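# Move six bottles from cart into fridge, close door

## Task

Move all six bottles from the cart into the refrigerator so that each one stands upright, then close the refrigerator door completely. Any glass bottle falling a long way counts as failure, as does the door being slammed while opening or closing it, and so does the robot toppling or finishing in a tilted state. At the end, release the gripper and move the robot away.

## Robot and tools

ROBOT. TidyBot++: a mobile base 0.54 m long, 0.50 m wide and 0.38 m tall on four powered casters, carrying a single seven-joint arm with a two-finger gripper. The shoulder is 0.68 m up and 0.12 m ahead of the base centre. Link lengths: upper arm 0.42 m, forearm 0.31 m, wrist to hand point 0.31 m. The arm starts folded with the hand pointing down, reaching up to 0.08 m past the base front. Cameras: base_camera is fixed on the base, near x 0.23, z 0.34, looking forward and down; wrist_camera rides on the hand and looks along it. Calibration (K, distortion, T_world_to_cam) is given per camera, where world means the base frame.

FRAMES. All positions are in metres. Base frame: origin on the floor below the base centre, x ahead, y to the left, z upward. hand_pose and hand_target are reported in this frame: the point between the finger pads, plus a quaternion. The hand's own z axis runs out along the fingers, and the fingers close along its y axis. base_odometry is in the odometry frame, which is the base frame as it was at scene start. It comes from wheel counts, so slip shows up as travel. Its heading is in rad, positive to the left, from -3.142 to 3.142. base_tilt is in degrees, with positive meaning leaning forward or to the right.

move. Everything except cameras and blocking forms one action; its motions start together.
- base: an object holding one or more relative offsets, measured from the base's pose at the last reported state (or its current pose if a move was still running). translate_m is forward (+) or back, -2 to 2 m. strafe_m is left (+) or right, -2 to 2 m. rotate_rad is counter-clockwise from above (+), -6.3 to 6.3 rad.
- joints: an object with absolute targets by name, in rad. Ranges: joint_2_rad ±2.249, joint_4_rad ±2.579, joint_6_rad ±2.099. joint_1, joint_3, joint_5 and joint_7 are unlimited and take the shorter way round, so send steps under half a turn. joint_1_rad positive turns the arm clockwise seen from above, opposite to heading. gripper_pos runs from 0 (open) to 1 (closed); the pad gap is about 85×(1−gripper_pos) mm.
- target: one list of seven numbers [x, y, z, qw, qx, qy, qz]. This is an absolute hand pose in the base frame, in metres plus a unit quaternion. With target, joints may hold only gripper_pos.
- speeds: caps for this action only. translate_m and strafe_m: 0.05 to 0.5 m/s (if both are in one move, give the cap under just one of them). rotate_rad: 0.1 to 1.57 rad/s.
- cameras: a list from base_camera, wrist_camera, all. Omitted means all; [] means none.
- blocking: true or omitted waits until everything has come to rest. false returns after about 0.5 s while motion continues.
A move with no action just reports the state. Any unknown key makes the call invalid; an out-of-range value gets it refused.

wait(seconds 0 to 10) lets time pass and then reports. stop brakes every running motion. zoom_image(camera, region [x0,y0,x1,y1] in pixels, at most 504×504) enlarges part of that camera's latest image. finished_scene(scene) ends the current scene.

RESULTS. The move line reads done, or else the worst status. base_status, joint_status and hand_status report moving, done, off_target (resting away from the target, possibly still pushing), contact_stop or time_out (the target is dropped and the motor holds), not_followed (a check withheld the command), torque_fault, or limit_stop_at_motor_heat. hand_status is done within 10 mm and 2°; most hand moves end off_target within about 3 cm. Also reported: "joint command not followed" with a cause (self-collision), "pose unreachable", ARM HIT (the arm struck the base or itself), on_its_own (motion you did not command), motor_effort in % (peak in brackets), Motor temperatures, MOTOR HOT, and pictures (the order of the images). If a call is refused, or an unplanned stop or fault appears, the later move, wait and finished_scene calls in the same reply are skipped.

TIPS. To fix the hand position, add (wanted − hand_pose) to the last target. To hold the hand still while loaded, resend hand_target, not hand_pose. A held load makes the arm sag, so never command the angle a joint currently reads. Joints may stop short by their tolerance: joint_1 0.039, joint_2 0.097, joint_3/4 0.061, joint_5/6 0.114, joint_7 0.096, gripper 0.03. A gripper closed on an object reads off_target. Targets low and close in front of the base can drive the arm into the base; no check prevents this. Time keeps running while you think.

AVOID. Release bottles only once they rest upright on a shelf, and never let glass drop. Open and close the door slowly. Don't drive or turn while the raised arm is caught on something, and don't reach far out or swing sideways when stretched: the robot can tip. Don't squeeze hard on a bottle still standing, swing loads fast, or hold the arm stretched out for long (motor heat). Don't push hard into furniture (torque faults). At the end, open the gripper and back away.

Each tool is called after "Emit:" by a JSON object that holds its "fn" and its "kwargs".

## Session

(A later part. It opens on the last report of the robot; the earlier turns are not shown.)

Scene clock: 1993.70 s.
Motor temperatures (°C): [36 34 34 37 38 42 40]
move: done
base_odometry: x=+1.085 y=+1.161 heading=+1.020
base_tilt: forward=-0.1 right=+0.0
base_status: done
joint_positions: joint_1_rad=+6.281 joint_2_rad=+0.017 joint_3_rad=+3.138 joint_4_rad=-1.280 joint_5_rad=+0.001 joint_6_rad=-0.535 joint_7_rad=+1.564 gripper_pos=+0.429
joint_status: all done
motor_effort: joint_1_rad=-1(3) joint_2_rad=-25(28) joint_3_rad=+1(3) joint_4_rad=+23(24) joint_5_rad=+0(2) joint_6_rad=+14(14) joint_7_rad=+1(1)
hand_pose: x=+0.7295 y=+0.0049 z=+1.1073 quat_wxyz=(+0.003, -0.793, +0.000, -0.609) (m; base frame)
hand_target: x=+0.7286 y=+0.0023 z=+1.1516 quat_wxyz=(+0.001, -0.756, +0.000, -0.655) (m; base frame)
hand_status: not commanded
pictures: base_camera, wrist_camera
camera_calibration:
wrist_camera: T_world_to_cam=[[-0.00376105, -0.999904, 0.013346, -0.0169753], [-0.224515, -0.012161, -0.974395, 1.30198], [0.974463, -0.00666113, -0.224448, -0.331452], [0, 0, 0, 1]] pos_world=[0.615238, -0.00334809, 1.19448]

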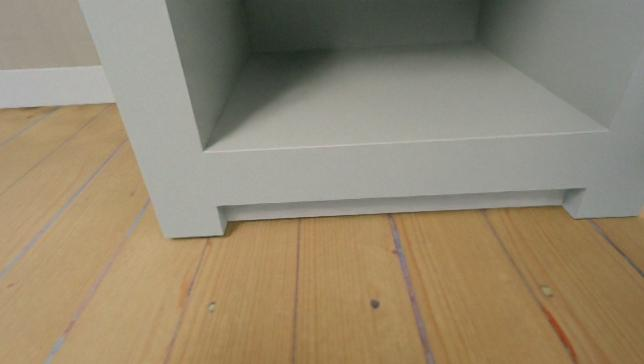

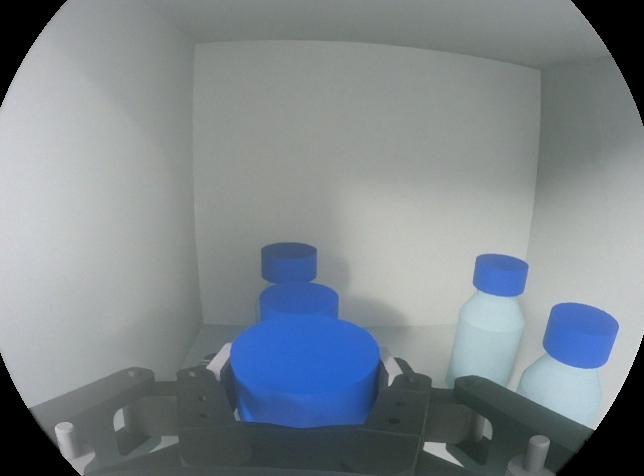

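Emit:
{"fn": "move", "kwargs": {"joints": {"joint_4_rad": -1.35, "joint_6_rad": -0.354}, "cameras": []}}

Emit:
{"fn": "move", "kwargs": {"joints": {"joint_4_rad": -1.385, "joint_6_rad": -0.325}, "cameras": []}}

Emit:
{"fn": "move", "kwargs": {"joints": {"joint_4_rad": -1.41, "joint_6_rad": -0.305}, "cameras": ["wrist_camera"]}}

Scene clock: 2000.77 s.
Motor temperatures (°C): [36 34 34 37 38 42 40]
move: done
base_odometry: x=+1.085 y=+1.161 heading=+1.020
base_tilt: forward=-0.1 right=+0.1
base_status: not commanded
joint_positions: joint_1_rad=+6.281 joint_2_rad=+0.017 joint_3_rad=+3.138 joint_4_rad=-1.362 joint_5_rad=+0.001 joint_6_rad=-0.460 joint_7_rad=+1.564 gripper_pos=+0.429
joint_status: all done
motor_effort: joint_1_rad=+0(1) joint_2_rad=-25(26) joint_3_rad=+1(2) joint_4_rad=+23(25) joint_5_rad=+0(1) joint_6_rad=+12(14) joint_7_rad=+1(1)
hand_pose: x=+0.7348 y=+0.0050 z=+1.0798 quat_wxyz=(+0.003, -0.795, +0.000, -0.606) (m; base frame)
hand_target: x=+0.7356 y=+0.0023 z=+1.1282 quat_wxyz=(+0.001, -0.754, +0.000, -0.657) (m; base frame)
hand_status: not commanded
pictures: none
No camera images: "cameras" was empty.

Scene clock: 2001.43 s.
Motor temperatures (°C): [36 34 34 37 38 42 40]
move: done
base_odometry: x=+1.085 y=+1.161 heading=+1.020
base_tilt: forward=-0.2 right=+0.0
base_status: not commanded
joint_positions: joint_1_rad=+6.281 joint_2_rad=+0.017 joint_3_rad=+3.138 joint_4_rad=-1.386 joint_5_rad=+0.001 joint_6_rad=-0.422 joint_7_rad=+1.564 gripper_pos=+0.429
joint_status: all done
motor_effort: joint_1_rad=+0(1) joint_2_rad=-25(26) joint_3_rad=+1(1) joint_4_rad=+23(24) joint_5_rad=+1(1) joint_6_rad=+11(13) joint_7_rad=+1(2)
hand_pose: x=+0.7373 y=+0.0050 z=+1.0766 quat_wxyz=(+0.004, -0.791, +0.000, -0.612) (m; base frame)
hand_target: x=+0.7375 y=+0.0023 z=+1.1156 quat_wxyz=(+0.001, -0.756, +0.000, -0.655) (m; base frame)
hand_status: not commanded
pictures: none
No camera images: "cameras" was empty.

Scene clock: 2002.03 s.
Motor temperatures (°C): [36 34 34 37 38 42 40]
move: done
base_odometry: x=+1.085 y=+1.161 heading=+1.020
base_tilt: forward=-0.2 right=+0.0
base_status: not commanded
joint_positions: joint_1_rad=+6.281 joint_2_rad=+0.017 joint_3_rad=+3.138 joint_4_rad=-1.401 joint_5_rad=+0.001 joint_6_rad=-0.393 joint_7_rad=+1.564 gripper_pos=+0.429
joint_status: all done
motor_effort: joint_1_rad=+0(1) joint_2_rad=-22(24) joint_3_rad=+1(1) joint_4_rad=+21(23) joint_5_rad=+0(1) joint_6_rad=+10(12) joint_7_rad=+1(1)
hand_pose: x=+0.7391 y=+0.0050 z=+1.0764 quat_wxyz=(+0.004, -0.787, +0.000, -0.617) (m; base frame)
hand_target: x=+0.7386 y=+0.0023 z=+1.1063 quat_wxyz=(+0.001, -0.757, +0.000, -0.653) (m; base frame)
hand_status: not commanded
pictures: wrist_camera
camera_calibration:
wrist_camera: T_world_to_cam=[[-0.00391463, -0.999906, 0.0131647, -0.0161214], [-0.20419, -0.0120882, -0.978857, 1.26383], [0.978923, -0.00651998, -0.204124, -0.372946], [0, 0, 0, 1]] pos_world=[0.623084, -0.00327411, 1.16119]

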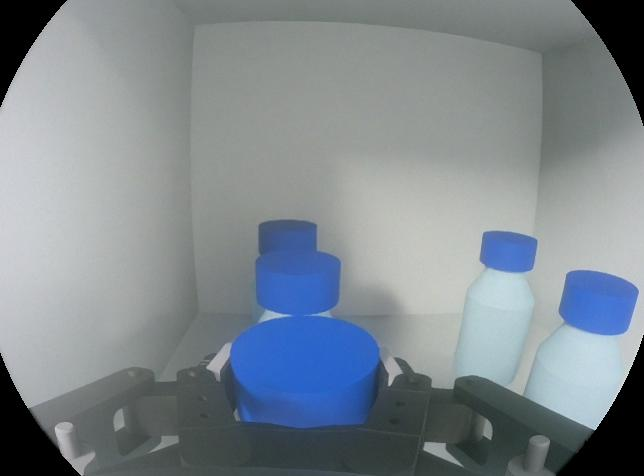

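Emit:
{"fn": "move", "kwargs": {"joints": {"gripper_pos": 0.0}, "cameras": ["wrist_camera"]}}

Emit:
{"fn": "move", "kwargs": {"base": {"translate_m": -0.55}, "speeds": {"translate_m": 0.35}, "cameras": ["wrist_camera", "base_camera"]}}

Scene clock: 2007.07 s.
Motor temperatures (°C): [36 34 34 37 38 42 40]
move: done
base_odometry: x=+1.085 y=+1.161 heading=+1.020
base_tilt: forward=-0.1 right=+0.0
base_status: not commanded
joint_positions: joint_1_rad=+6.281 joint_2_rad=+0.017 joint_3_rad=+3.138 joint_4_rad=-1.401 joint_5_rad=+0.001 joint_6_rad=-0.376 joint_7_rad=+1.564 gripper_pos=+0.000
joint_status: all done
motor_effort: joint_1_rad=+0(1) joint_2_rad=-20(23) joint_3_rad=+1(2) joint_4_rad=+19(22) joint_5_rad=+0(1) joint_6_rad=+8(12) joint_7_rad=+0(1)
hand_pose: x=+0.7402 y=+0.0051 z=+1.0815 quat_wxyz=(+0.004, -0.782, +0.000, -0.624) (m; base frame)
hand_target: x=+0.7386 y=+0.0023 z=+1.1063 quat_wxyz=(+0.001, -0.757, +0.000, -0.653) (m; base frame)
hand_status: not commanded
pictures: wrist_camera
camera_calibration:
wrist_camera: T_world_to_cam=[[-0.00411888, -0.999907, 0.0129983, -0.0158418], [-0.187866, -0.0119932, -0.982121, 1.26046], [0.982186, -0.00648718, -0.1878, -0.393043], [0, 0, 0, 1]] pos_world=[0.622775, -0.00327303, 1.16432]

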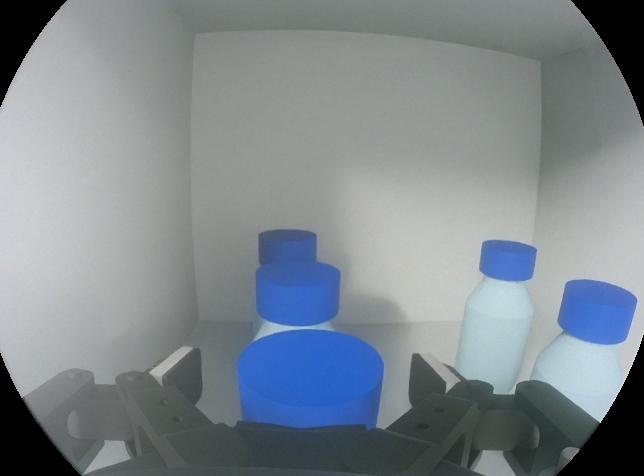

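Scene clock: 2009.67 s.
Motor temperatures (°C): [36 34 34 37 38 42 40]
move: done
base_odometry: x=+0.797 y=+0.692 heading=+1.020
base_tilt: forward=-0.2 right=+0.0
base_status: done
joint_positions: joint_1_rad=+6.282 joint_2_rad=+0.007 joint_3_rad=+3.138 joint_4_rad=-1.401 joint_5_rad=+0.001 joint_6_rad=-0.376 joint_7_rad=+1.564 gripper_pos=+0.000
joint_status: not commanded
motor_effort: joint_1_rad=-1(4) joint_2_rad=-20(25) joint_3_rad=+1(3) joint_4_rad=+19(20) joint_5_rad=+0(1) joint_6_rad=+8(10) joint_7_rad=+1(1)
hand_pose: x=+0.7361 y=+0.0044 z=+1.0879 quat_wxyz=(+0.003, -0.778, +0.000, -0.628) (m; base frame)
hand_target: x=+0.7386 y=+0.0023 z=+1.1063 quat_wxyz=(+0.001, -0.757, +0.000, -0.653) (m; base frame)
hand_status: not commanded
pictures: base_camera, wrist_camera
camera_calibration:
wrist_camera: T_world_to_cam=[[-0.00522519, -0.999903, 0.0129297, -0.0156596], [-0.177491, -0.0117972, -0.984052, 1.26045], [0.984108, -0.00743677, -0.177413, -0.400579], [0, 0, 0, 1]] pos_world=[0.61785, -0.00376736, 1.16948]

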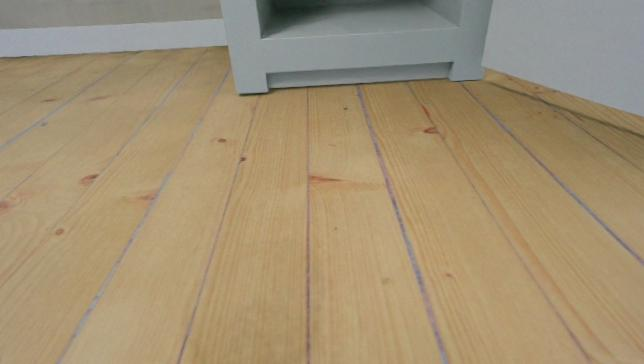

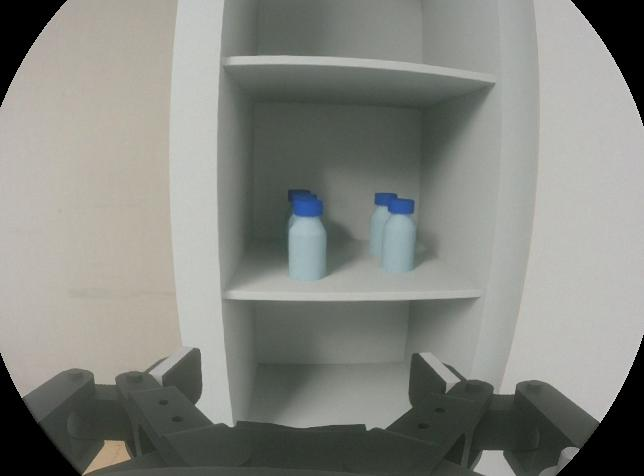

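Emit:
{"fn": "move", "kwargs": {"base": {"translate_m": -0.647, "strafe_m": -1.681, "rotate_rad": 2.448}, "speeds": {"rotate_rad": 0.8}, "joints": {"joint_1_rad": 0.0, "joint_2_rad": -0.03, "joint_4_rad": -1.45, "joint_6_rad": -0.3, "gripper_pos": 0.05}, "cameras": []}}

Emit:
{"fn": "move", "kwargs": {"joints": {"joint_1_rad": 0.0, "joint_2_rad": -0.03, "joint_3_rad": 3.14, "joint_4_rad": -1.908, "joint_5_rad": 0.0, "joint_6_rad": 0.126, "joint_7_rad": 1.57, "gripper_pos": 0.05}, "cameras": ["wrist_camera"]}}

Emit:
{"fn": "zoom_image", "kwargs": {"camera": "wrist_camera", "region": [220, 180, 400, 300]}}

Scene clock: 2033.53 s.
Motor temperatures (°C): [36 34 34 37 38 42 40]
move: done
base_odometry: x=+1.891 y=-0.739 heading=-2.814
base_tilt: forward=-0.2 right=+0.0
base_status: done
joint_positions: joint_1_rad=+6.279 joint_2_rad=-0.010 joint_3_rad=+3.138 joint_4_rad=-1.435 joint_5_rad=+0.001 joint_6_rad=-0.372 joint_7_rad=+1.564 gripper_pos=+0.050
joint_status: all done
motor_effort: joint_1_rad=+0(4) joint_2_rad=-19(22) joint_3_rad=+1(4) joint_4_rad=+19(20) joint_5_rad=+0(1) joint_6_rad=+8(9) joint_7_rad=+1(1)
hand_pose: x=+0.7290 y=+0.0063 z=+1.0788 quat_wxyz=(+0.004, -0.782, -0.001, -0.623) (m; base frame)
hand_target: x=+0.7250 y=+0.0023 z=+1.1033 quat_wxyz=(+0.001, -0.758, +0.000, -0.652) (m; base frame)
hand_status: not commanded
pictures: none
No camera images: "cameras" was empty.

Scene clock: 2035.47 s.
Motor temperatures (°C): [36 34 34 37 38 42 40]
move: done
base_odometry: x=+1.891 y=-0.739 heading=-2.814
base_tilt: forward=-0.2 right=+0.1
base_status: not commanded
joint_positions: joint_1_rad=+6.279 joint_2_rad=-0.011 joint_3_rad=+3.138 joint_4_rad=-1.887 joint_5_rad=+0.001 joint_6_rad=+0.048 joint_7_rad=+1.564 gripper_pos=+0.050
joint_status: all done
motor_effort: joint_1_rad=-1(1) joint_2_rad=-18(20) joint_3_rad=+1(2) joint_4_rad=+18(20) joint_5_rad=+0(1) joint_6_rad=+9(10) joint_7_rad=+0(2)
hand_pose: x=+0.7150 y=+0.0063 z=+0.9287 quat_wxyz=(+0.004, -0.792, -0.001, -0.610) (m; base frame)
hand_target: x=+0.7122 y=+0.0023 z=+0.9512 quat_wxyz=(+0.001, -0.768, +0.000, -0.640) (m; base frame)
hand_status: not commanded
pictures: wrist_camera
camera_calibration:
wrist_camera: T_world_to_cam=[[-0.00126292, -0.999909, 0.0134139, -0.0151831], [-0.221418, -0.0128013, -0.975095, 1.12319], [0.975178, -0.00420153, -0.221381, -0.360836], [0, 0, 0, 1]] pos_world=[0.600554, -0.00231943, 1.01554]

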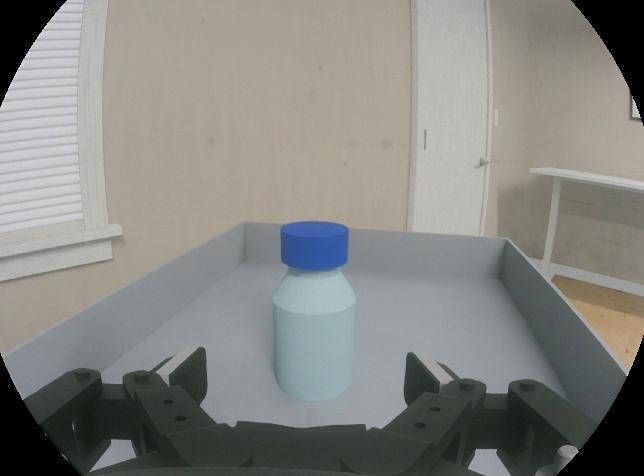

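Scaled by 2.800.

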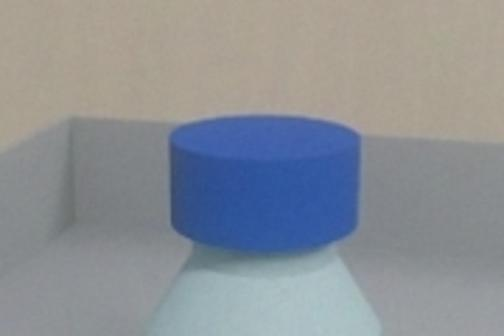

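Emit:
{"fn": "move", "kwargs": {"base": {"translate_m": 0.174, "strafe_m": -0.0065}, "speeds": {"translate_m": 0.2}, "joints": {"joint_4_rad": -1.855, "gripper_pos": 0.1}, "cameras": []}}

Emit:
{"fn": "move", "kwargs": {"joints": {"joint_4_rad": -1.903}, "cameras": ["wrist_camera"]}}

Scene clock: 2043.30 s.
Motor temperatures (°C): [36 34 34 37 38 42 40]
move: done
base_odometry: x=+1.724 y=-0.789 heading=-2.814
base_tilt: forward=-0.2 right=+0.1
base_status: done
joint_positions: joint_1_rad=+6.279 joint_2_rad=-0.017 joint_3_rad=+3.138 joint_4_rad=-1.879 joint_5_rad=+0.001 joint_6_rad=+0.052 joint_7_rad=+1.564 gripper_pos=+0.100
joint_status: all done
motor_effort: joint_1_rad=+0(1) joint_2_rad=-18(21) joint_3_rad=+1(2) joint_4_rad=+18(20) joint_5_rad=-1(1) joint_6_rad=+9(9) joint_7_rad=+1(1)
hand_pose: x=+0.7154 y=+0.0063 z=+0.9388 quat_wxyz=(+0.004, -0.786, -0.001, -0.618) (m; base frame)
hand_target: x=+0.7194 y=+0.0023 z=+0.9835 quat_wxyz=(+0.001, -0.751, +0.000, -0.660) (m; base frame)
hand_status: not commanded
pictures: none
No camera images: "cameras" was empty.

Scene clock: 2044.03 s.
Motor temperatures (°C): [36 34 34 37 38 42 40]
move: done
base_odometry: x=+1.724 y=-0.789 heading=-2.814
base_tilt: forward=-0.1 right=+0.1
base_status: not commanded
joint_positions: joint_1_rad=+6.279 joint_2_rad=-0.017 joint_3_rad=+3.138 joint_4_rad=-1.894 joint_5_rad=+0.001 joint_6_rad=+0.053 joint_7_rad=+1.564 gripper_pos=+0.100
joint_status: all done
motor_effort: joint_1_rad=-1(1) joint_2_rad=-18(19) joint_3_rad=+1(1) joint_4_rad=+18(19) joint_5_rad=+0(1) joint_6_rad=+8(9) joint_7_rad=+0(1)
hand_pose: x=+0.7128 y=+0.0062 z=+0.9298 quat_wxyz=(+0.004, -0.791, -0.001, -0.612) (m; base frame)
hand_target: x=+0.7129 y=+0.0023 z=+0.9542 quat_wxyz=(+0.001, -0.767, +0.000, -0.642) (m; base frame)
hand_status: not commanded
pictures: wrist_camera
camera_calibration:
wrist_camera: T_world_to_cam=[[-0.00131808, -0.999909, 0.0133919, -0.0151517], [-0.217084, -0.0127864, -0.976069, 1.12156], [0.976152, -0.0041937, -0.217047, -0.36318], [0, 0, 0, 1]] pos_world=[0.597971, -0.0023327, 1.01609]

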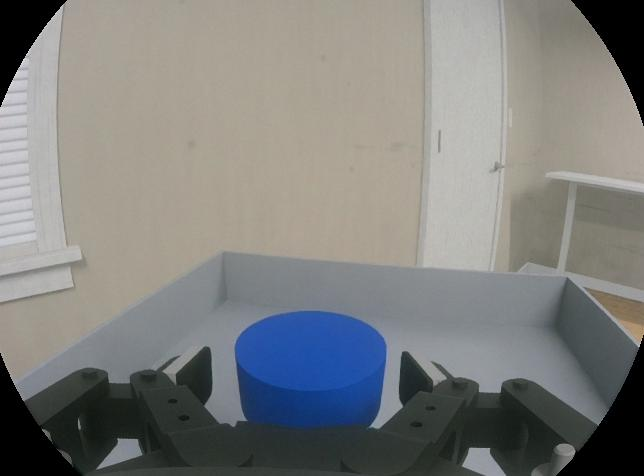

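Emit:
{"fn": "move", "kwargs": {"joints": {"gripper_pos": 0.6}, "cameras": []}}

Emit:
{"fn": "move", "kwargs": {"joints": {"joint_2_rad": -0.116, "joint_4_rad": -1.55, "joint_6_rad": -0.32, "gripper_pos": 0.6}, "cameras": ["wrist_camera"]}}

Scene clock: 2048.30 s.
Motor temperatures (°C): [36 34 34 37 38 42 40]
move: off_target
base_odometry: x=+1.724 y=-0.789 heading=-2.814
base_tilt: forward=-0.1 right=+0.0
base_status: not commanded
joint_positions: joint_1_rad=+6.279 joint_2_rad=-0.017 joint_3_rad=+3.138 joint_4_rad=-1.894 joint_5_rad=+0.001 joint_6_rad=+0.054 joint_7_rad=+1.564 gripper_pos=+0.429
joint_status: gripper_pos off_target (ended at +0.429, target +0.600)
motor_effort: joint_1_rad=-1(2) joint_2_rad=-18(19) joint_3_rad=+1(2) joint_4_rad=+19(19) joint_5_rad=+0(1) joint_6_rad=+9(9) joint_7_rad=+1(2)
hand_pose: x=+0.7129 y=+0.0062 z=+0.9301 quat_wxyz=(+0.004, -0.790, -0.001, -0.613) (m; base frame)
hand_target: x=+0.7129 y=+0.0023 z=+0.9542 quat_wxyz=(+0.001, -0.767, +0.000, -0.642) (m; base frame)
hand_status: not commanded
pictures: none
No camera images: "cameras" was empty.

Scene clock: 2050.07 s.
Motor temperatures (°C): [36 34 34 37 38 42 40]
move: off_target
base_odometry: x=+1.724 y=-0.789 heading=-2.814
base_tilt: forward=-0.1 right=+0.0
base_status: not commanded
joint_positions: joint_1_rad=+6.279 joint_2_rad=-0.080 joint_3_rad=+3.138 joint_4_rad=-1.610 joint_5_rad=+0.001 joint_6_rad=-0.250 joint_7_rad=+1.564 gripper_pos=+0.429
joint_status: gripper_pos off_target (ended at +0.429, target +0.600); the others done
motor_effort: joint_1_rad=+0(1) joint_2_rad=-21(25) joint_3_rad=+1(2) joint_4_rad=+23(25) joint_5_rad=-1(1) joint_6_rad=+11(14) joint_7_rad=+1(2)
hand_pose: x=+0.7040 y=+0.0062 z=+1.0492 quat_wxyz=(+0.004, -0.777, -0.001, -0.629) (m; base frame)
hand_target: x=+0.6878 y=+0.0023 z=+1.0859 quat_wxyz=(+0.001, -0.769, +0.000, -0.639) (m; base frame)
hand_status: not commanded
pictures: wrist_camera
camera_calibration:
wrist_camera: T_world_to_cam=[[-0.00220128, -0.99991, 0.0132214, -0.0160496], [-0.174078, -0.0126364, -0.984651, 1.21495], [0.984729, -0.00446905, -0.174035, -0.379814], [0, 0, 0, 1]] pos_world=[0.585475, -0.00239298, 1.13041]

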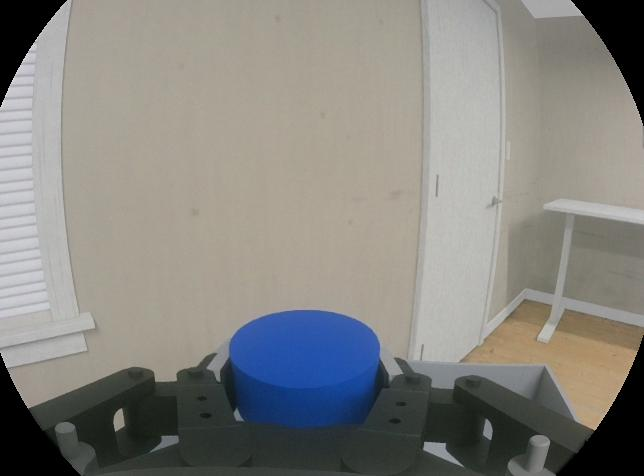

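Emit:
{"fn": "move", "kwargs": {"base": {"translate_m": -0.29}, "speeds": {"translate_m": 0.4}, "joints": {"joint_2_rad": 0.003, "joint_4_rad": -1.14, "joint_6_rad": -0.68}, "cameras": ["wrist_camera"]}}

Emit:
{"fn": "move", "kwargs": {"base": {"translate_m": 0.423, "strafe_m": -1.771, "rotate_rad": -2.449}, "speeds": {"translate_m": 0.4, "rotate_rad": 0.5}, "cameras": ["wrist_camera", "base_camera"]}}

Scene clock: 2072.80 s.
Motor temperatures (°C): [36 34 34 37 38 42 40]
move: off_target
base_odometry: x=+1.999 y=-0.695 heading=-2.814
base_tilt: forward=-0.2 right=+0.1
base_status: done
joint_positions: joint_1_rad=+6.279 joint_2_rad=-0.004 joint_3_rad=+3.138 joint_4_rad=-1.202 joint_5_rad=+0.001 joint_6_rad=-0.610 joint_7_rad=+1.564 gripper_pos=+0.429
joint_status: joint_4_rad off_target (ended at -1.202, target -1.140); the others done
motor_effort: joint_1_rad=-1(2) joint_2_rad=-23(26) joint_3_rad=+1(3) joint_4_rad=+22(24) joint_5_rad=-1(1) joint_6_rad=+13(13) joint_7_rad=+1(1)
hand_pose: x=+0.7125 y=+0.0060 z=+1.1437 quat_wxyz=(+0.004, -0.786, -0.001, -0.618) (m; base frame)
hand_target: x=+0.7077 y=+0.0023 z=+1.1553 quat_wxyz=(+0.001, -0.790, +0.000, -0.613) (m; base frame)
hand_status: not commanded
pictures: wrist_camera
camera_calibration:
wrist_camera: T_world_to_cam=[[-0.00222127, -0.999911, 0.0131718, -0.0173771], [-0.201929, -0.012452, -0.979321, 1.32322], [0.979398, -0.00483511, -0.201883, -0.33602], [0, 0, 0, 1]] pos_world=[0.596255, -0.00252346, 1.22825]

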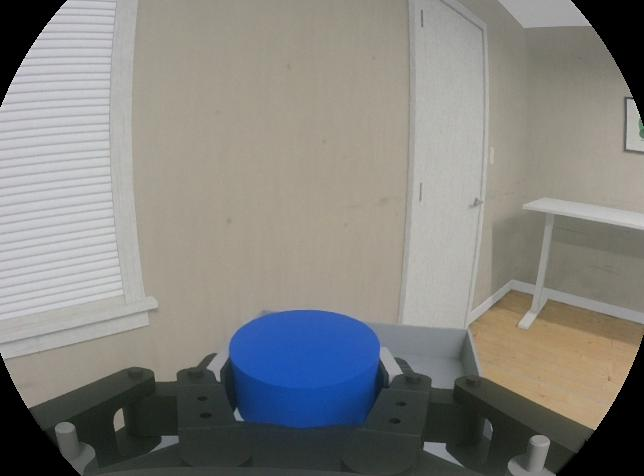

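Scene clock: 2078.40 s.
Motor temperatures (°C): [36 34 34 37 38 42 40]
move: done
base_odometry: x=+1.028 y=+0.845 heading=+1.020
base_tilt: forward=-0.2 right=+0.0
base_status: done
joint_positions: joint_1_rad=+6.280 joint_2_rad=+0.003 joint_3_rad=+3.134 joint_4_rad=-1.202 joint_5_rad=+0.001 joint_6_rad=-0.612 joint_7_rad=+1.564 gripper_pos=+0.429
joint_status: not commanded
motor_effort: joint_1_rad=+0(5) joint_2_rad=-23(25) joint_3_rad=+1(6) joint_4_rad=+22(23) joint_5_rad=+0(2) joint_6_rad=+12(14) joint_7_rad=+1(1)
hand_pose: x=+0.7156 y=+0.0074 z=+1.1391 quat_wxyz=(+0.005, -0.789, -0.002, -0.615) (m; base frame)
hand_target: x=+0.7077 y=+0.0023 z=+1.1553 quat_wxyz=(+0.001, -0.790, +0.000, -0.613) (m; base frame)
hand_status: not commanded
pictures: base_camera, wrist_camera
camera_calibration:
wrist_camera: T_world_to_cam=[[0.000297272, -0.999913, 0.0132205, -0.0177208], [-0.210048, -0.012988, -0.977605, 1.32323], [0.977691, -0.00248633, -0.210034, -0.329534], [0, 0, 0, 1]] pos_world=[0.60013, -0.00135247, 1.22462]

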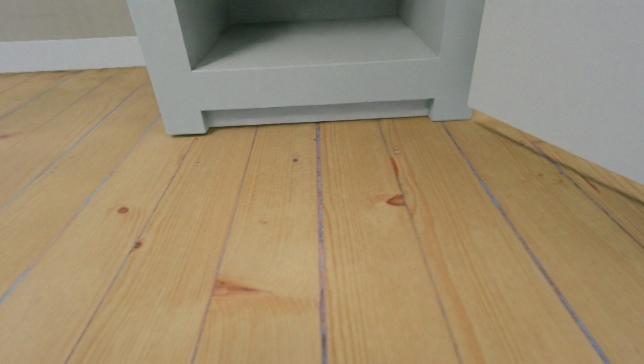

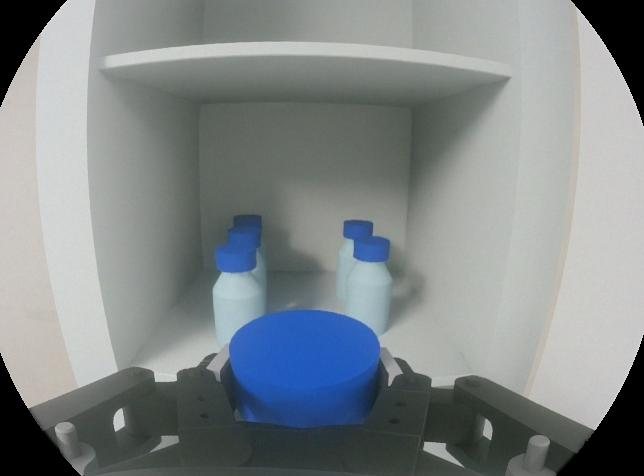

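Emit:
{"fn": "zoom_image", "kwargs": {"camera": "base_camera", "region": [130, 80, 310, 160]}}

Emit:
{"fn": "zoom_image", "kwargs": {"camera": "base_camera", "region": [370, 70, 550, 150]}}

Scaled by 2.800.

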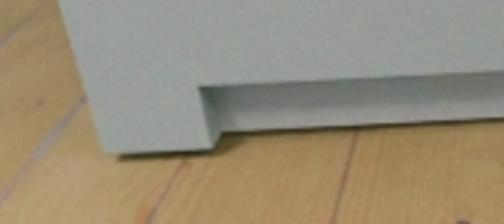

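Scaled by 2.800.

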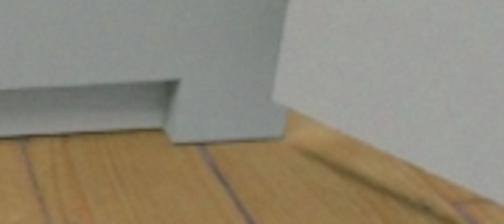

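Emit:
{"fn": "move", "kwargs": {"base": {"translate_m": 0.307}, "speeds": {"translate_m": 0.25}, "joints": {"joint_1_rad": 0.118, "joint_2_rad": 0.003, "joint_4_rad": -1.267, "joint_6_rad": -0.443}, "cameras": ["wrist_camera", "base_camera"]}}

Scene clock: 2103.87 s.
Motor temperatures (°C): [36 34 34 37 38 42 40]
move: done
base_odometry: x=+1.189 y=+1.107 heading=+1.020
base_tilt: forward=-0.1 right=+0.1
base_status: done
joint_positions: joint_1_rad=+6.394 joint_2_rad=+0.014 joint_3_rad=+3.135 joint_4_rad=-1.276 joint_5_rad=+0.001 joint_6_rad=-0.529 joint_7_rad=+1.564 gripper_pos=+0.429
joint_status: all done
motor_effort: joint_1_rad=+0(3) joint_2_rad=-24(27) joint_3_rad=+1(3) joint_4_rad=+22(24) joint_5_rad=+0(1) joint_6_rad=+13(13) joint_7_rad=+0(1)
hand_pose: x=+0.7252 y=-0.0624 z=+1.1135 quat_wxyz=(-0.030, -0.788, +0.044, -0.614) (m; base frame)
hand_target: x=+0.7247 y=-0.0695 z=+1.1516 quat_wxyz=(-0.038, -0.754, +0.044, -0.654) (m; base frame)
hand_status: not commanded
pictures: base_camera, wrist_camera
camera_calibration:
wrist_camera: T_world_to_cam=[[-0.114405, -0.993347, 0.0131911, -0.00363712], [-0.211807, 0.0114167, -0.977245, 1.30174], [0.970592, -0.114595, -0.211704, -0.34446], [0, 0, 0, 1]] pos_world=[0.609632, -0.057948, 1.19924]

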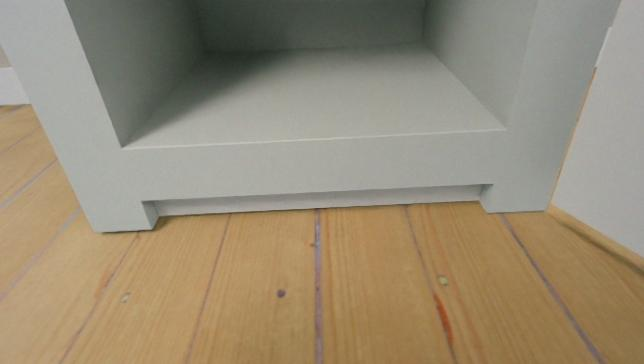

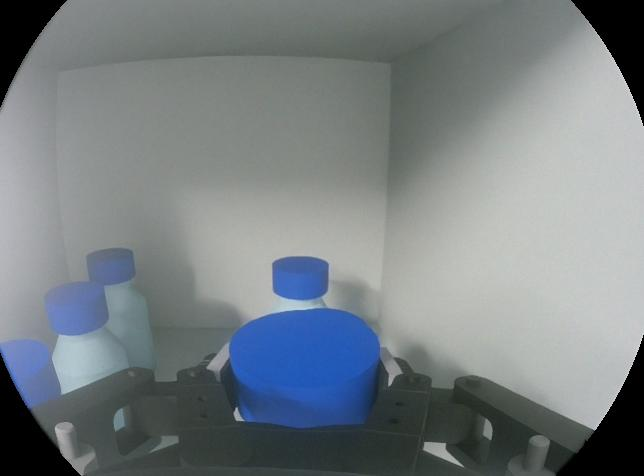

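Emit:
{"fn": "zoom_image", "kwargs": {"camera": "wrist_camera", "region": [200, 230, 420, 430]}}

Scaled by 2.291.

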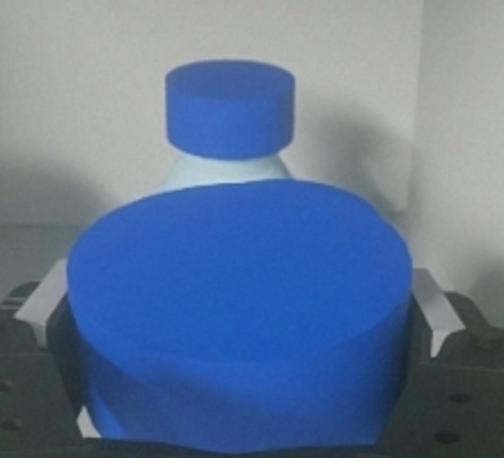

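Emit:
{"fn": "move", "kwargs": {"joints": {"joint_4_rad": -1.35, "joint_6_rad": -0.354}, "cameras": []}}

Emit:
{"fn": "move", "kwargs": {"joints": {"joint_4_rad": -1.385, "joint_6_rad": -0.325}, "cameras": []}}

Emit:
{"fn": "move", "kwargs": {"joints": {"joint_4_rad": -1.41, "joint_6_rad": -0.305}, "cameras": ["wrist_camera"]}}

Scene clock: 2125.40 s.
Motor temperatures (°C): [36 34 34 37 38 42 40]
move: done
base_odometry: x=+1.189 y=+1.107 heading=+1.020
base_tilt: forward=-0.2 right=+0.1
base_status: not commanded
joint_positions: joint_1_rad=+6.394 joint_2_rad=+0.014 joint_3_rad=+3.135 joint_4_rad=-1.358 joint_5_rad=+0.001 joint_6_rad=-0.455 joint_7_rad=+1.564 gripper_pos=+0.429
joint_status: all done
motor_effort: joint_1_rad=-1(1) joint_2_rad=-24(25) joint_3_rad=+1(2) joint_4_rad=+23(24) joint_5_rad=+0(1) joint_6_rad=+12(13) joint_7_rad=+1(1)
hand_pose: x=+0.7307 y=-0.0630 z=+1.0861 quat_wxyz=(-0.030, -0.790, +0.044, -0.611) (m; base frame)
hand_target: x=+0.7316 y=-0.0703 z=+1.1282 quat_wxyz=(-0.038, -0.752, +0.044, -0.656) (m; base frame)
hand_status: not commanded
pictures: none
No camera images: "cameras" was empty.

Scene clock: 2126.10 s.
Motor temperatures (°C): [36 34 34 37 38 42 40]
move: done
base_odometry: x=+1.189 y=+1.107 heading=+1.020
base_tilt: forward=-0.2 right=+0.1
base_status: not commanded
joint_positions: joint_1_rad=+6.394 joint_2_rad=+0.014 joint_3_rad=+3.135 joint_4_rad=-1.391 joint_5_rad=+0.001 joint_6_rad=-0.424 joint_7_rad=+1.564 gripper_pos=+0.429
joint_status: all done
motor_effort: joint_1_rad=+0(1) joint_2_rad=-24(25) joint_3_rad=+1(1) joint_4_rad=+23(24) joint_5_rad=+0(1) joint_6_rad=+13(13) joint_7_rad=+1(1)
hand_pose: x=+0.7325 y=-0.0632 z=+1.0751 quat_wxyz=(-0.030, -0.791, +0.044, -0.610) (m; base frame)
hand_target: x=+0.7335 y=-0.0705 z=+1.1156 quat_wxyz=(-0.038, -0.754, +0.044, -0.654) (m; base frame)
hand_status: not commanded
pictures: none
No camera images: "cameras" was empty.

Scene clock: 2126.70 s.
Motor temperatures (°C): [36 34 34 37 38 42 40]
move: done
base_odometry: x=+1.189 y=+1.107 heading=+1.020
base_tilt: forward=-0.2 right=+0.0
base_status: not commanded
joint_positions: joint_1_rad=+6.394 joint_2_rad=+0.014 joint_3_rad=+3.135 joint_4_rad=-1.409 joint_5_rad=+0.001 joint_6_rad=-0.398 joint_7_rad=+1.564 gripper_pos=+0.429
joint_status: all done
motor_effort: joint_1_rad=+0(1) joint_2_rad=-24(25) joint_3_rad=+1(1) joint_4_rad=+23(23) joint_5_rad=+0(1) joint_6_rad=+12(13) joint_7_rad=+0(1)
hand_pose: x=+0.7339 y=-0.0633 z=+1.0720 quat_wxyz=(-0.030, -0.788, +0.044, -0.613) (m; base frame)
hand_target: x=+0.7346 y=-0.0706 z=+1.1063 quat_wxyz=(-0.038, -0.756, +0.044, -0.652) (m; base frame)
hand_status: not commanded
pictures: wrist_camera
camera_calibration:
wrist_camera: T_world_to_cam=[[-0.114264, -0.993362, 0.0132368, -0.00311789], [-0.213823, 0.0115793, -0.976804, 1.26403], [0.970167, -0.114443, -0.213727, -0.359331], [0, 0, 0, 1]] pos_world=[0.618535, -0.0588569, 1.15796]

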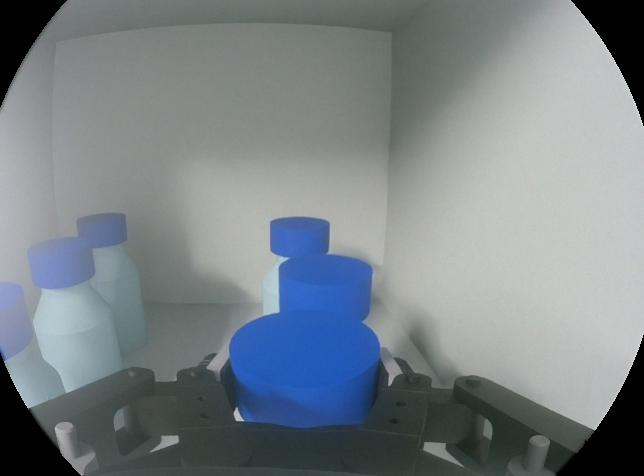

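Emit:
{"fn": "move", "kwargs": {"joints": {"joint_4_rad": -1.425, "joint_6_rad": -0.29}, "cameras": ["wrist_camera"]}}

Scene clock: 2131.57 s.
Motor temperatures (°C): [36 34 34 37 38 42 40]
move: done
base_odometry: x=+1.189 y=+1.107 heading=+1.020
base_tilt: forward=-0.2 right=+0.1
base_status: not commanded
joint_positions: joint_1_rad=+6.394 joint_2_rad=+0.014 joint_3_rad=+3.135 joint_4_rad=-1.419 joint_5_rad=+0.001 joint_6_rad=-0.379 joint_7_rad=+1.564 gripper_pos=+0.429
joint_status: all done
motor_effort: joint_1_rad=+0(1) joint_2_rad=-22(23) joint_3_rad=+1(2) joint_4_rad=+21(22) joint_5_rad=+0(1) joint_6_rad=+11(12) joint_7_rad=+1(1)
hand_pose: x=+0.7351 y=-0.0634 z=+1.0719 quat_wxyz=(-0.031, -0.786, +0.043, -0.617) (m; base frame)
hand_target: x=+0.7353 y=-0.0707 z=+1.1016 quat_wxyz=(-0.038, -0.756, +0.044, -0.652) (m; base frame)
hand_status: not commanded
pictures: wrist_camera
camera_calibration:
wrist_camera: T_world_to_cam=[[-0.114374, -0.993351, 0.0131431, -0.00291841], [-0.20449, 0.010594, -0.978811, 1.25943], [0.972164, -0.114638, -0.204342, -0.372018], [0, 0, 0, 1]] pos_world=[0.618869, -0.0588887, 1.15676]

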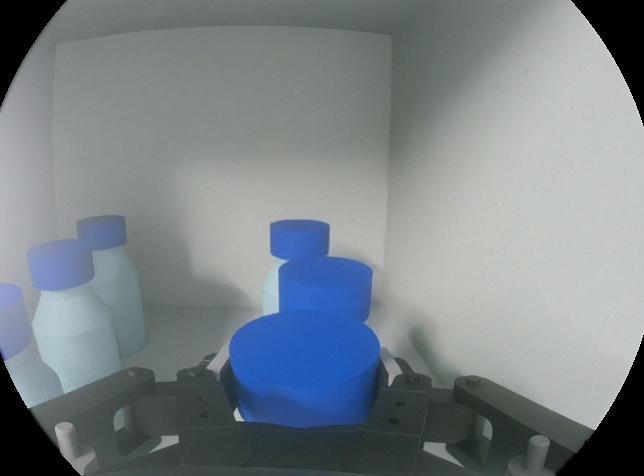

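Emit:
{"fn": "move", "kwargs": {"joints": {"gripper_pos": 0.0}, "cameras": ["wrist_camera"]}}

Emit:
{"fn": "move", "kwargs": {"base": {"translate_m": -0.6}, "speeds": {"translate_m": 0.35}, "cameras": ["wrist_camera", "base_camera"]}}

Scene clock: 2137.97 s.
Motor temperatures (°C): [36 34 34 37 38 42 40]
move: done
base_odometry: x=+1.189 y=+1.107 heading=+1.020
base_tilt: forward=-0.1 right=+0.1
base_status: not commanded
joint_positions: joint_1_rad=+6.394 joint_2_rad=+0.013 joint_3_rad=+3.135 joint_4_rad=-1.419 joint_5_rad=+0.001 joint_6_rad=-0.361 joint_7_rad=+1.564 gripper_pos=+0.000
joint_status: all done
motor_effort: joint_1_rad=-1(1) joint_2_rad=-20(23) joint_3_rad=+1(1) joint_4_rad=+19(22) joint_5_rad=+0(1) joint_6_rad=+8(11) joint_7_rad=+1(1)
hand_pose: x=+0.7363 y=-0.0636 z=+1.0774 quat_wxyz=(-0.031, -0.780, +0.043, -0.624) (m; base frame)
hand_target: x=+0.7353 y=-0.0707 z=+1.1016 quat_wxyz=(-0.038, -0.756, +0.044, -0.652) (m; base frame)
hand_status: not commanded
pictures: wrist_camera
camera_calibration:
wrist_camera: T_world_to_cam=[[-0.114594, -0.993328, 0.0129625, -0.00261534], [-0.186858, 0.0087374, -0.982348, 1.25577], [0.975681, -0.114993, -0.186612, -0.393796], [0, 0, 0, 1]] pos_world=[0.618569, -0.058854, 1.16015]

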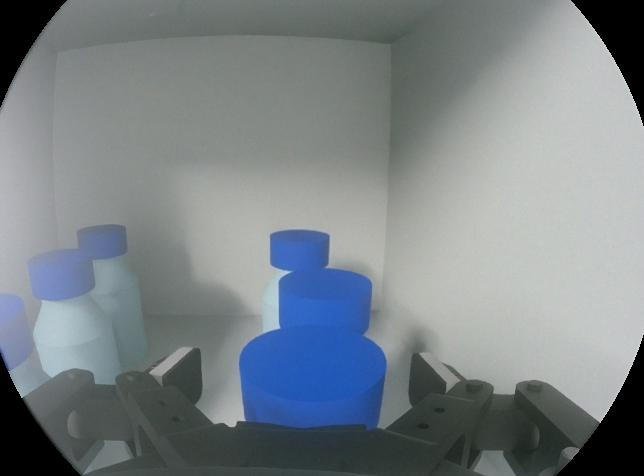

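Scene clock: 2140.70 s.
Motor temperatures (°C): [36 34 34 37 38 42 40]
move: done
base_odometry: x=+0.875 y=+0.596 heading=+1.021
base_tilt: forward=-0.2 right=+0.1
base_status: done
joint_positions: joint_1_rad=+6.396 joint_2_rad=+0.005 joint_3_rad=+3.135 joint_4_rad=-1.419 joint_5_rad=+0.001 joint_6_rad=-0.360 joint_7_rad=+1.564 gripper_pos=+0.000
joint_status: not commanded
motor_effort: joint_1_rad=+0(4) joint_2_rad=-20(25) joint_3_rad=+1(3) joint_4_rad=+19(20) joint_5_rad=+0(1) joint_6_rad=+8(9) joint_7_rad=+1(1)
hand_pose: x=+0.7328 y=-0.0643 z=+1.0830 quat_wxyz=(-0.032, -0.777, +0.044, -0.627) (m; base frame)
hand_target: x=+0.7353 y=-0.0707 z=+1.1016 quat_wxyz=(-0.038, -0.756, +0.044, -0.652) (m; base frame)
hand_status: not commanded
pictures: base_camera, wrist_camera
camera_calibration:
wrist_camera: T_world_to_cam=[[-0.116551, -0.993101, 0.0129275, -0.00235387], [-0.177836, 0.00806165, -0.984027, 1.25572], [0.977134, -0.116988, -0.177549, -0.400436], [0, 0, 0, 1]] pos_world=[0.614318, -0.0593072, 1.1646]

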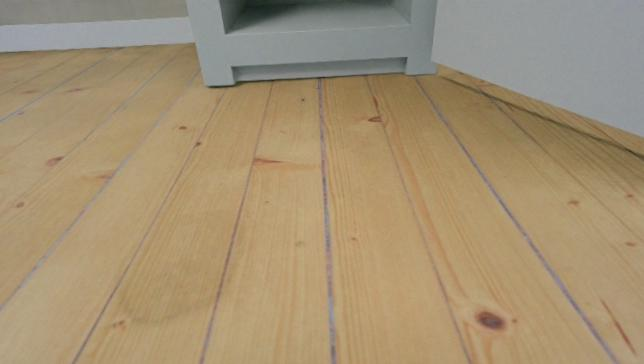

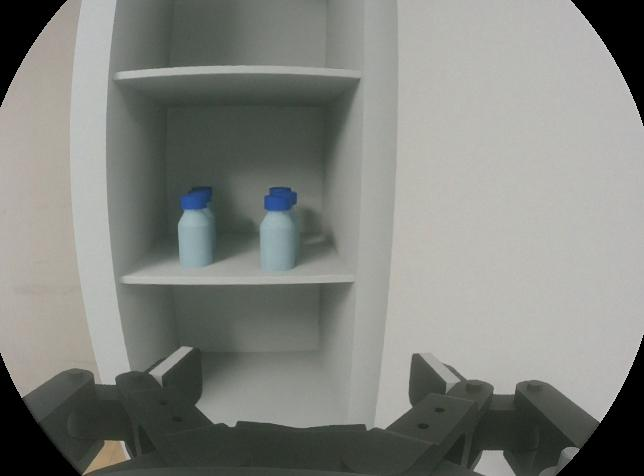

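Emit:
{"fn": "move", "kwargs": {"base": {"translate_m": 0.1, "strafe_m": -0.73, "rotate_rad": 2.279}, "speeds": {"rotate_rad": 1.2}, "joints": {"joint_1_rad": 0.0, "joint_2_rad": 0.0, "joint_3_rad": 3.14, "joint_4_rad": -1.73, "joint_5_rad": 0.0, "joint_6_rad": 0.16, "joint_7_rad": 1.57, "gripper_pos": 0.0}, "cameras": ["wrist_camera", "base_camera"]}}

Scene clock: 2192.17 s.
Motor temperatures (°C): [36 34 34 37 37 42 40]
move: done
base_odometry: x=+1.549 y=+0.300 heading=-2.983
base_tilt: forward=-0.2 right=+0.1
base_status: done
joint_positions: joint_1_rad=+6.287 joint_2_rad=+0.004 joint_3_rad=+3.135 joint_4_rad=-1.709 joint_5_rad=+0.001 joint_6_rad=+0.084 joint_7_rad=+1.564 gripper_pos=+0.000
joint_status: all done
motor_effort: joint_1_rad=-1(3) joint_2_rad=-20(23) joint_3_rad=+1(4) joint_4_rad=+19(20) joint_5_rad=-1(1) joint_6_rad=+8(10) joint_7_rad=+1(2)
hand_pose: x=+0.7427 y=+0.0029 z=+1.0393 quat_wxyz=(+0.003, -0.728, +0.001, -0.686) (m; base frame)
hand_target: x=+0.7407 y=+0.0023 z=+1.0530 quat_wxyz=(+0.001, -0.707, +0.000, -0.707) (m; base frame)
hand_status: not commanded
pictures: base_camera, wrist_camera
camera_calibration:
wrist_camera: T_world_to_cam=[[-0.00943905, -0.999893, 0.0112162, -0.0116506], [-0.0250888, -0.0109764, -0.999625, 1.11676], [0.999641, -0.00971691, -0.0249825, -0.585574], [0, 0, 0, 1]] pos_world=[0.613272, -0.00508135, 1.10184]

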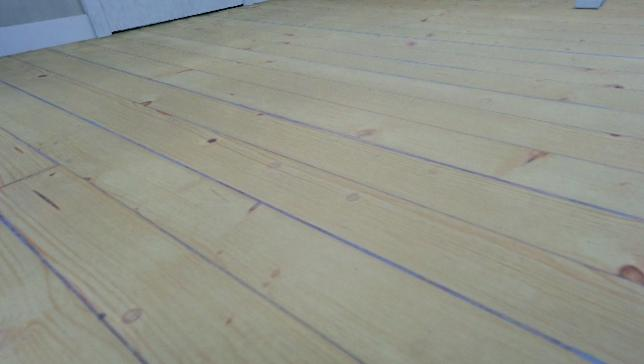

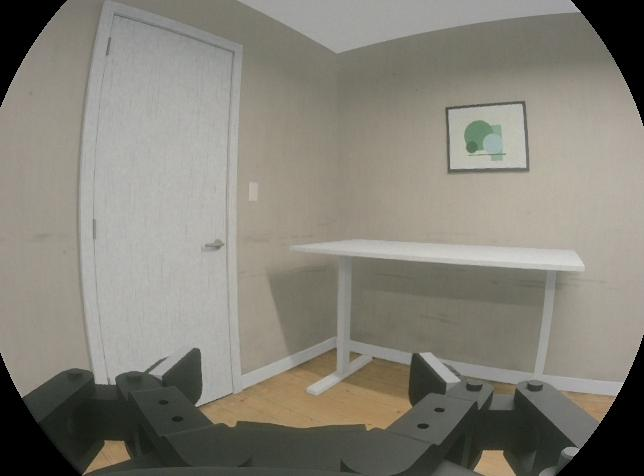

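Emit:
{"fn": "move", "kwargs": {"base": {"translate_m": -0.921, "strafe_m": -0.055, "rotate_rad": -0.45}, "speeds": {"rotate_rad": 0.5}, "cameras": ["wrist_camera", "base_camera"]}}

Scene clock: 2201.00 s.
Motor temperatures (°C): [36 34 34 37 37 42 40]
move: done
base_odometry: x=+2.450 y=+0.499 heading=+2.850
base_tilt: forward=-0.2 right=+0.1
base_status: done
joint_positions: joint_1_rad=+6.284 joint_2_rad=+0.004 joint_3_rad=+3.136 joint_4_rad=-1.710 joint_5_rad=+0.001 joint_6_rad=+0.086 joint_7_rad=+1.564 gripper_pos=+0.000
joint_status: not commanded
motor_effort: joint_1_rad=+0(3) joint_2_rad=-20(24) joint_3_rad=+1(4) joint_4_rad=+19(20) joint_5_rad=+0(1) joint_6_rad=+8(10) joint_7_rad=+1(2)
hand_pose: x=+0.7424 y=+0.0046 z=+1.0399 quat_wxyz=(+0.004, -0.727, +0.000, -0.687) (m; base frame)
hand_target: x=+0.7407 y=+0.0023 z=+1.0530 quat_wxyz=(+0.001, -0.707, +0.000, -0.707) (m; base frame)
hand_status: not commanded
pictures: base_camera, wrist_camera
camera_calibration:
wrist_camera: T_world_to_cam=[[-0.00673121, -0.999915, 0.011192, -0.0119393], [-0.0226116, -0.0110372, -0.999683, 1.11565], [0.999722, -0.00698215, -0.0225353, -0.587935], [0, 0, 0, 1]] pos_world=[0.612917, -0.00372972, 1.10218]

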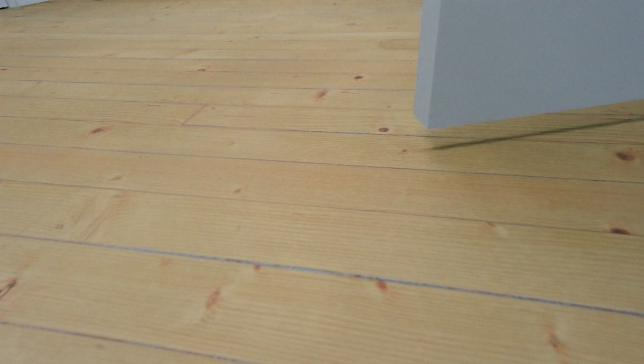

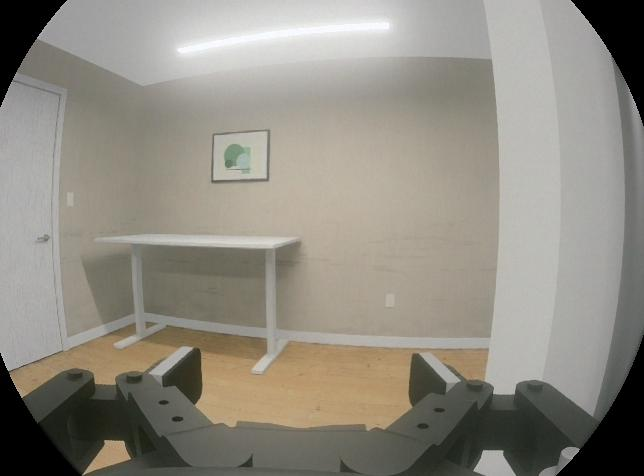

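Emit:
{"fn": "move", "kwargs": {"base": {"translate_m": -0.13, "strafe_m": -0.1, "rotate_rad": 0.14}, "cameras": ["wrist_camera", "base_camera"]}}

Scene clock: 2223.40 s.
Motor temperatures (°C): [36 34 34 37 37 43 40]
move: done
base_odometry: x=+2.604 y=+0.558 heading=+2.990
base_tilt: forward=-0.2 right=+0.1
base_status: done
joint_positions: joint_1_rad=+6.283 joint_2_rad=+0.000 joint_3_rad=+3.135 joint_4_rad=-1.711 joint_5_rad=+0.001 joint_6_rad=+0.087 joint_7_rad=+1.564 gripper_pos=+0.000
joint_status: not commanded
motor_effort: joint_1_rad=+0(3) joint_2_rad=-20(22) joint_3_rad=+1(5) joint_4_rad=+19(20) joint_5_rad=+0(1) joint_6_rad=+8(10) joint_7_rad=+1(1)
hand_pose: x=+0.7410 y=+0.0056 z=+1.0421 quat_wxyz=(+0.004, -0.726, +0.000, -0.688) (m; base frame)
hand_target: x=+0.7407 y=+0.0023 z=+1.0530 quat_wxyz=(+0.001, -0.707, +0.000, -0.707) (m; base frame)
hand_status: not commanded
pictures: base_camera, wrist_camera
camera_calibration:
wrist_camera: T_world_to_cam=[[-0.00521647, -0.999924, 0.0111679, -0.0121014], [-0.0187224, -0.0110685, -0.999763, 1.11503], [0.999811, -0.00542433, -0.0186632, -0.59055], [0, 0, 0, 1]] pos_world=[0.611251, -0.00296216, 1.10388]

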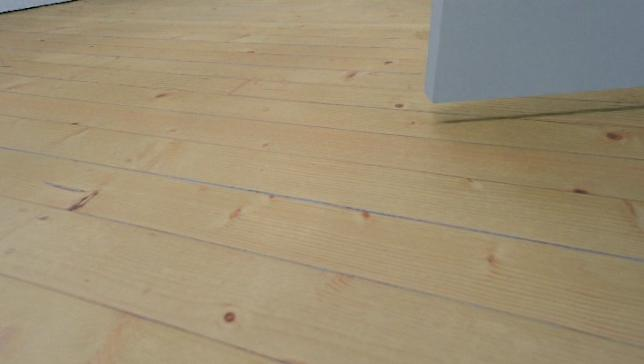

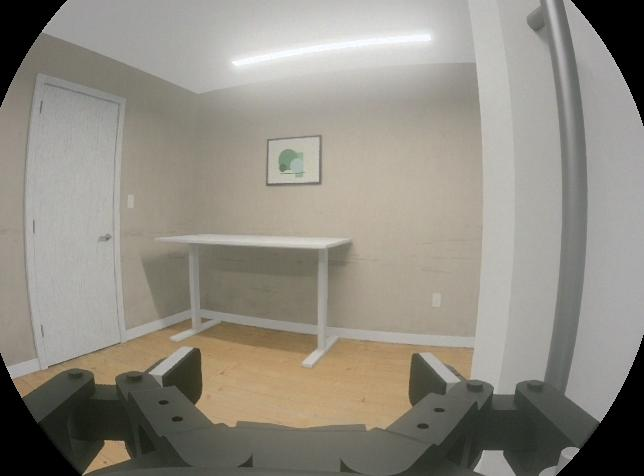

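Emit:
{"fn": "zoom_image", "kwargs": {"camera": "wrist_camera", "region": [480, 150, 640, 330]}}

Scaled by 2.800.

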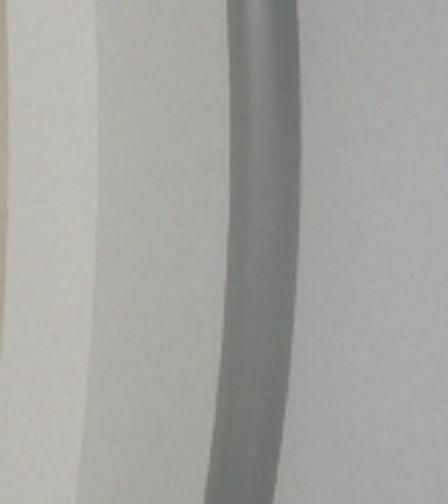

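Emit:
{"fn": "move", "kwargs": {"base": {"translate_m": -0.01, "strafe_m": -0.225}, "cameras": ["wrist_camera", "base_camera"]}}

Scene clock: 2244.60 s.
Motor temperatures (°C): [36 34 34 37 37 43 40]
move: done
base_odometry: x=+2.648 y=+0.779 heading=+2.990
base_tilt: forward=-0.2 right=+0.1
base_status: done
joint_positions: joint_1_rad=+6.286 joint_2_rad=+0.000 joint_3_rad=+3.136 joint_4_rad=-1.711 joint_5_rad=+0.001 joint_6_rad=+0.087 joint_7_rad=+1.564 gripper_pos=+0.000
joint_status: not commanded
motor_effort: joint_1_rad=+0(3) joint_2_rad=-20(21) joint_3_rad=+1(4) joint_4_rad=+19(19) joint_5_rad=+0(1) joint_6_rad=+9(10) joint_7_rad=+1(1)
hand_pose: x=+0.7410 y=+0.0034 z=+1.0421 quat_wxyz=(+0.003, -0.726, +0.001, -0.688) (m; base frame)
hand_target: x=+0.7407 y=+0.0023 z=+1.0530 quat_wxyz=(+0.001, -0.707, +0.000, -0.707) (m; base frame)
hand_status: not commanded
pictures: base_camera, wrist_camera
camera_calibration:
wrist_camera: T_world_to_cam=[[-0.00871398, -0.9999, 0.0111672, -0.0116842], [-0.0187001, -0.0110027, -0.999765, 1.11501], [0.999787, -0.00892076, -0.0186023, -0.590619], [0, 0, 0, 1]] pos_world=[0.611242, -0.00468367, 1.10389]

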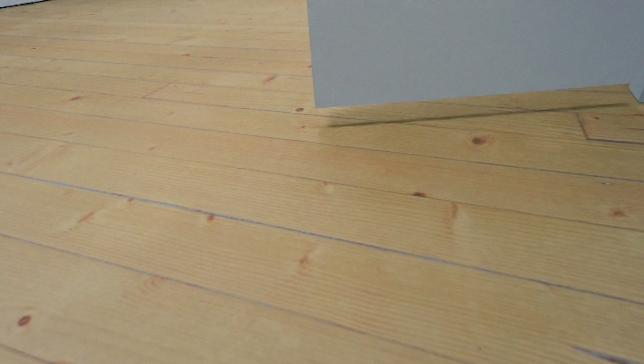

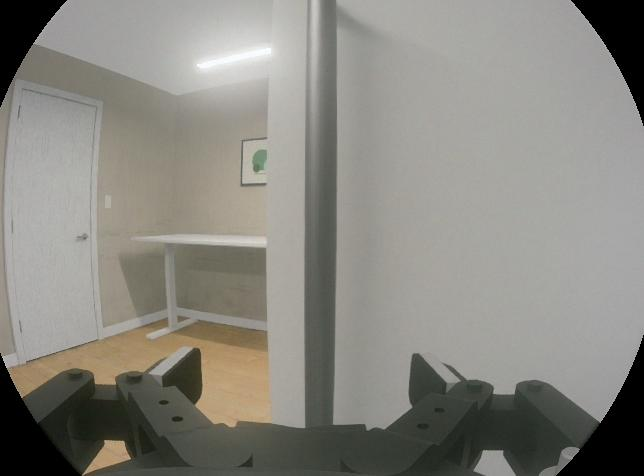

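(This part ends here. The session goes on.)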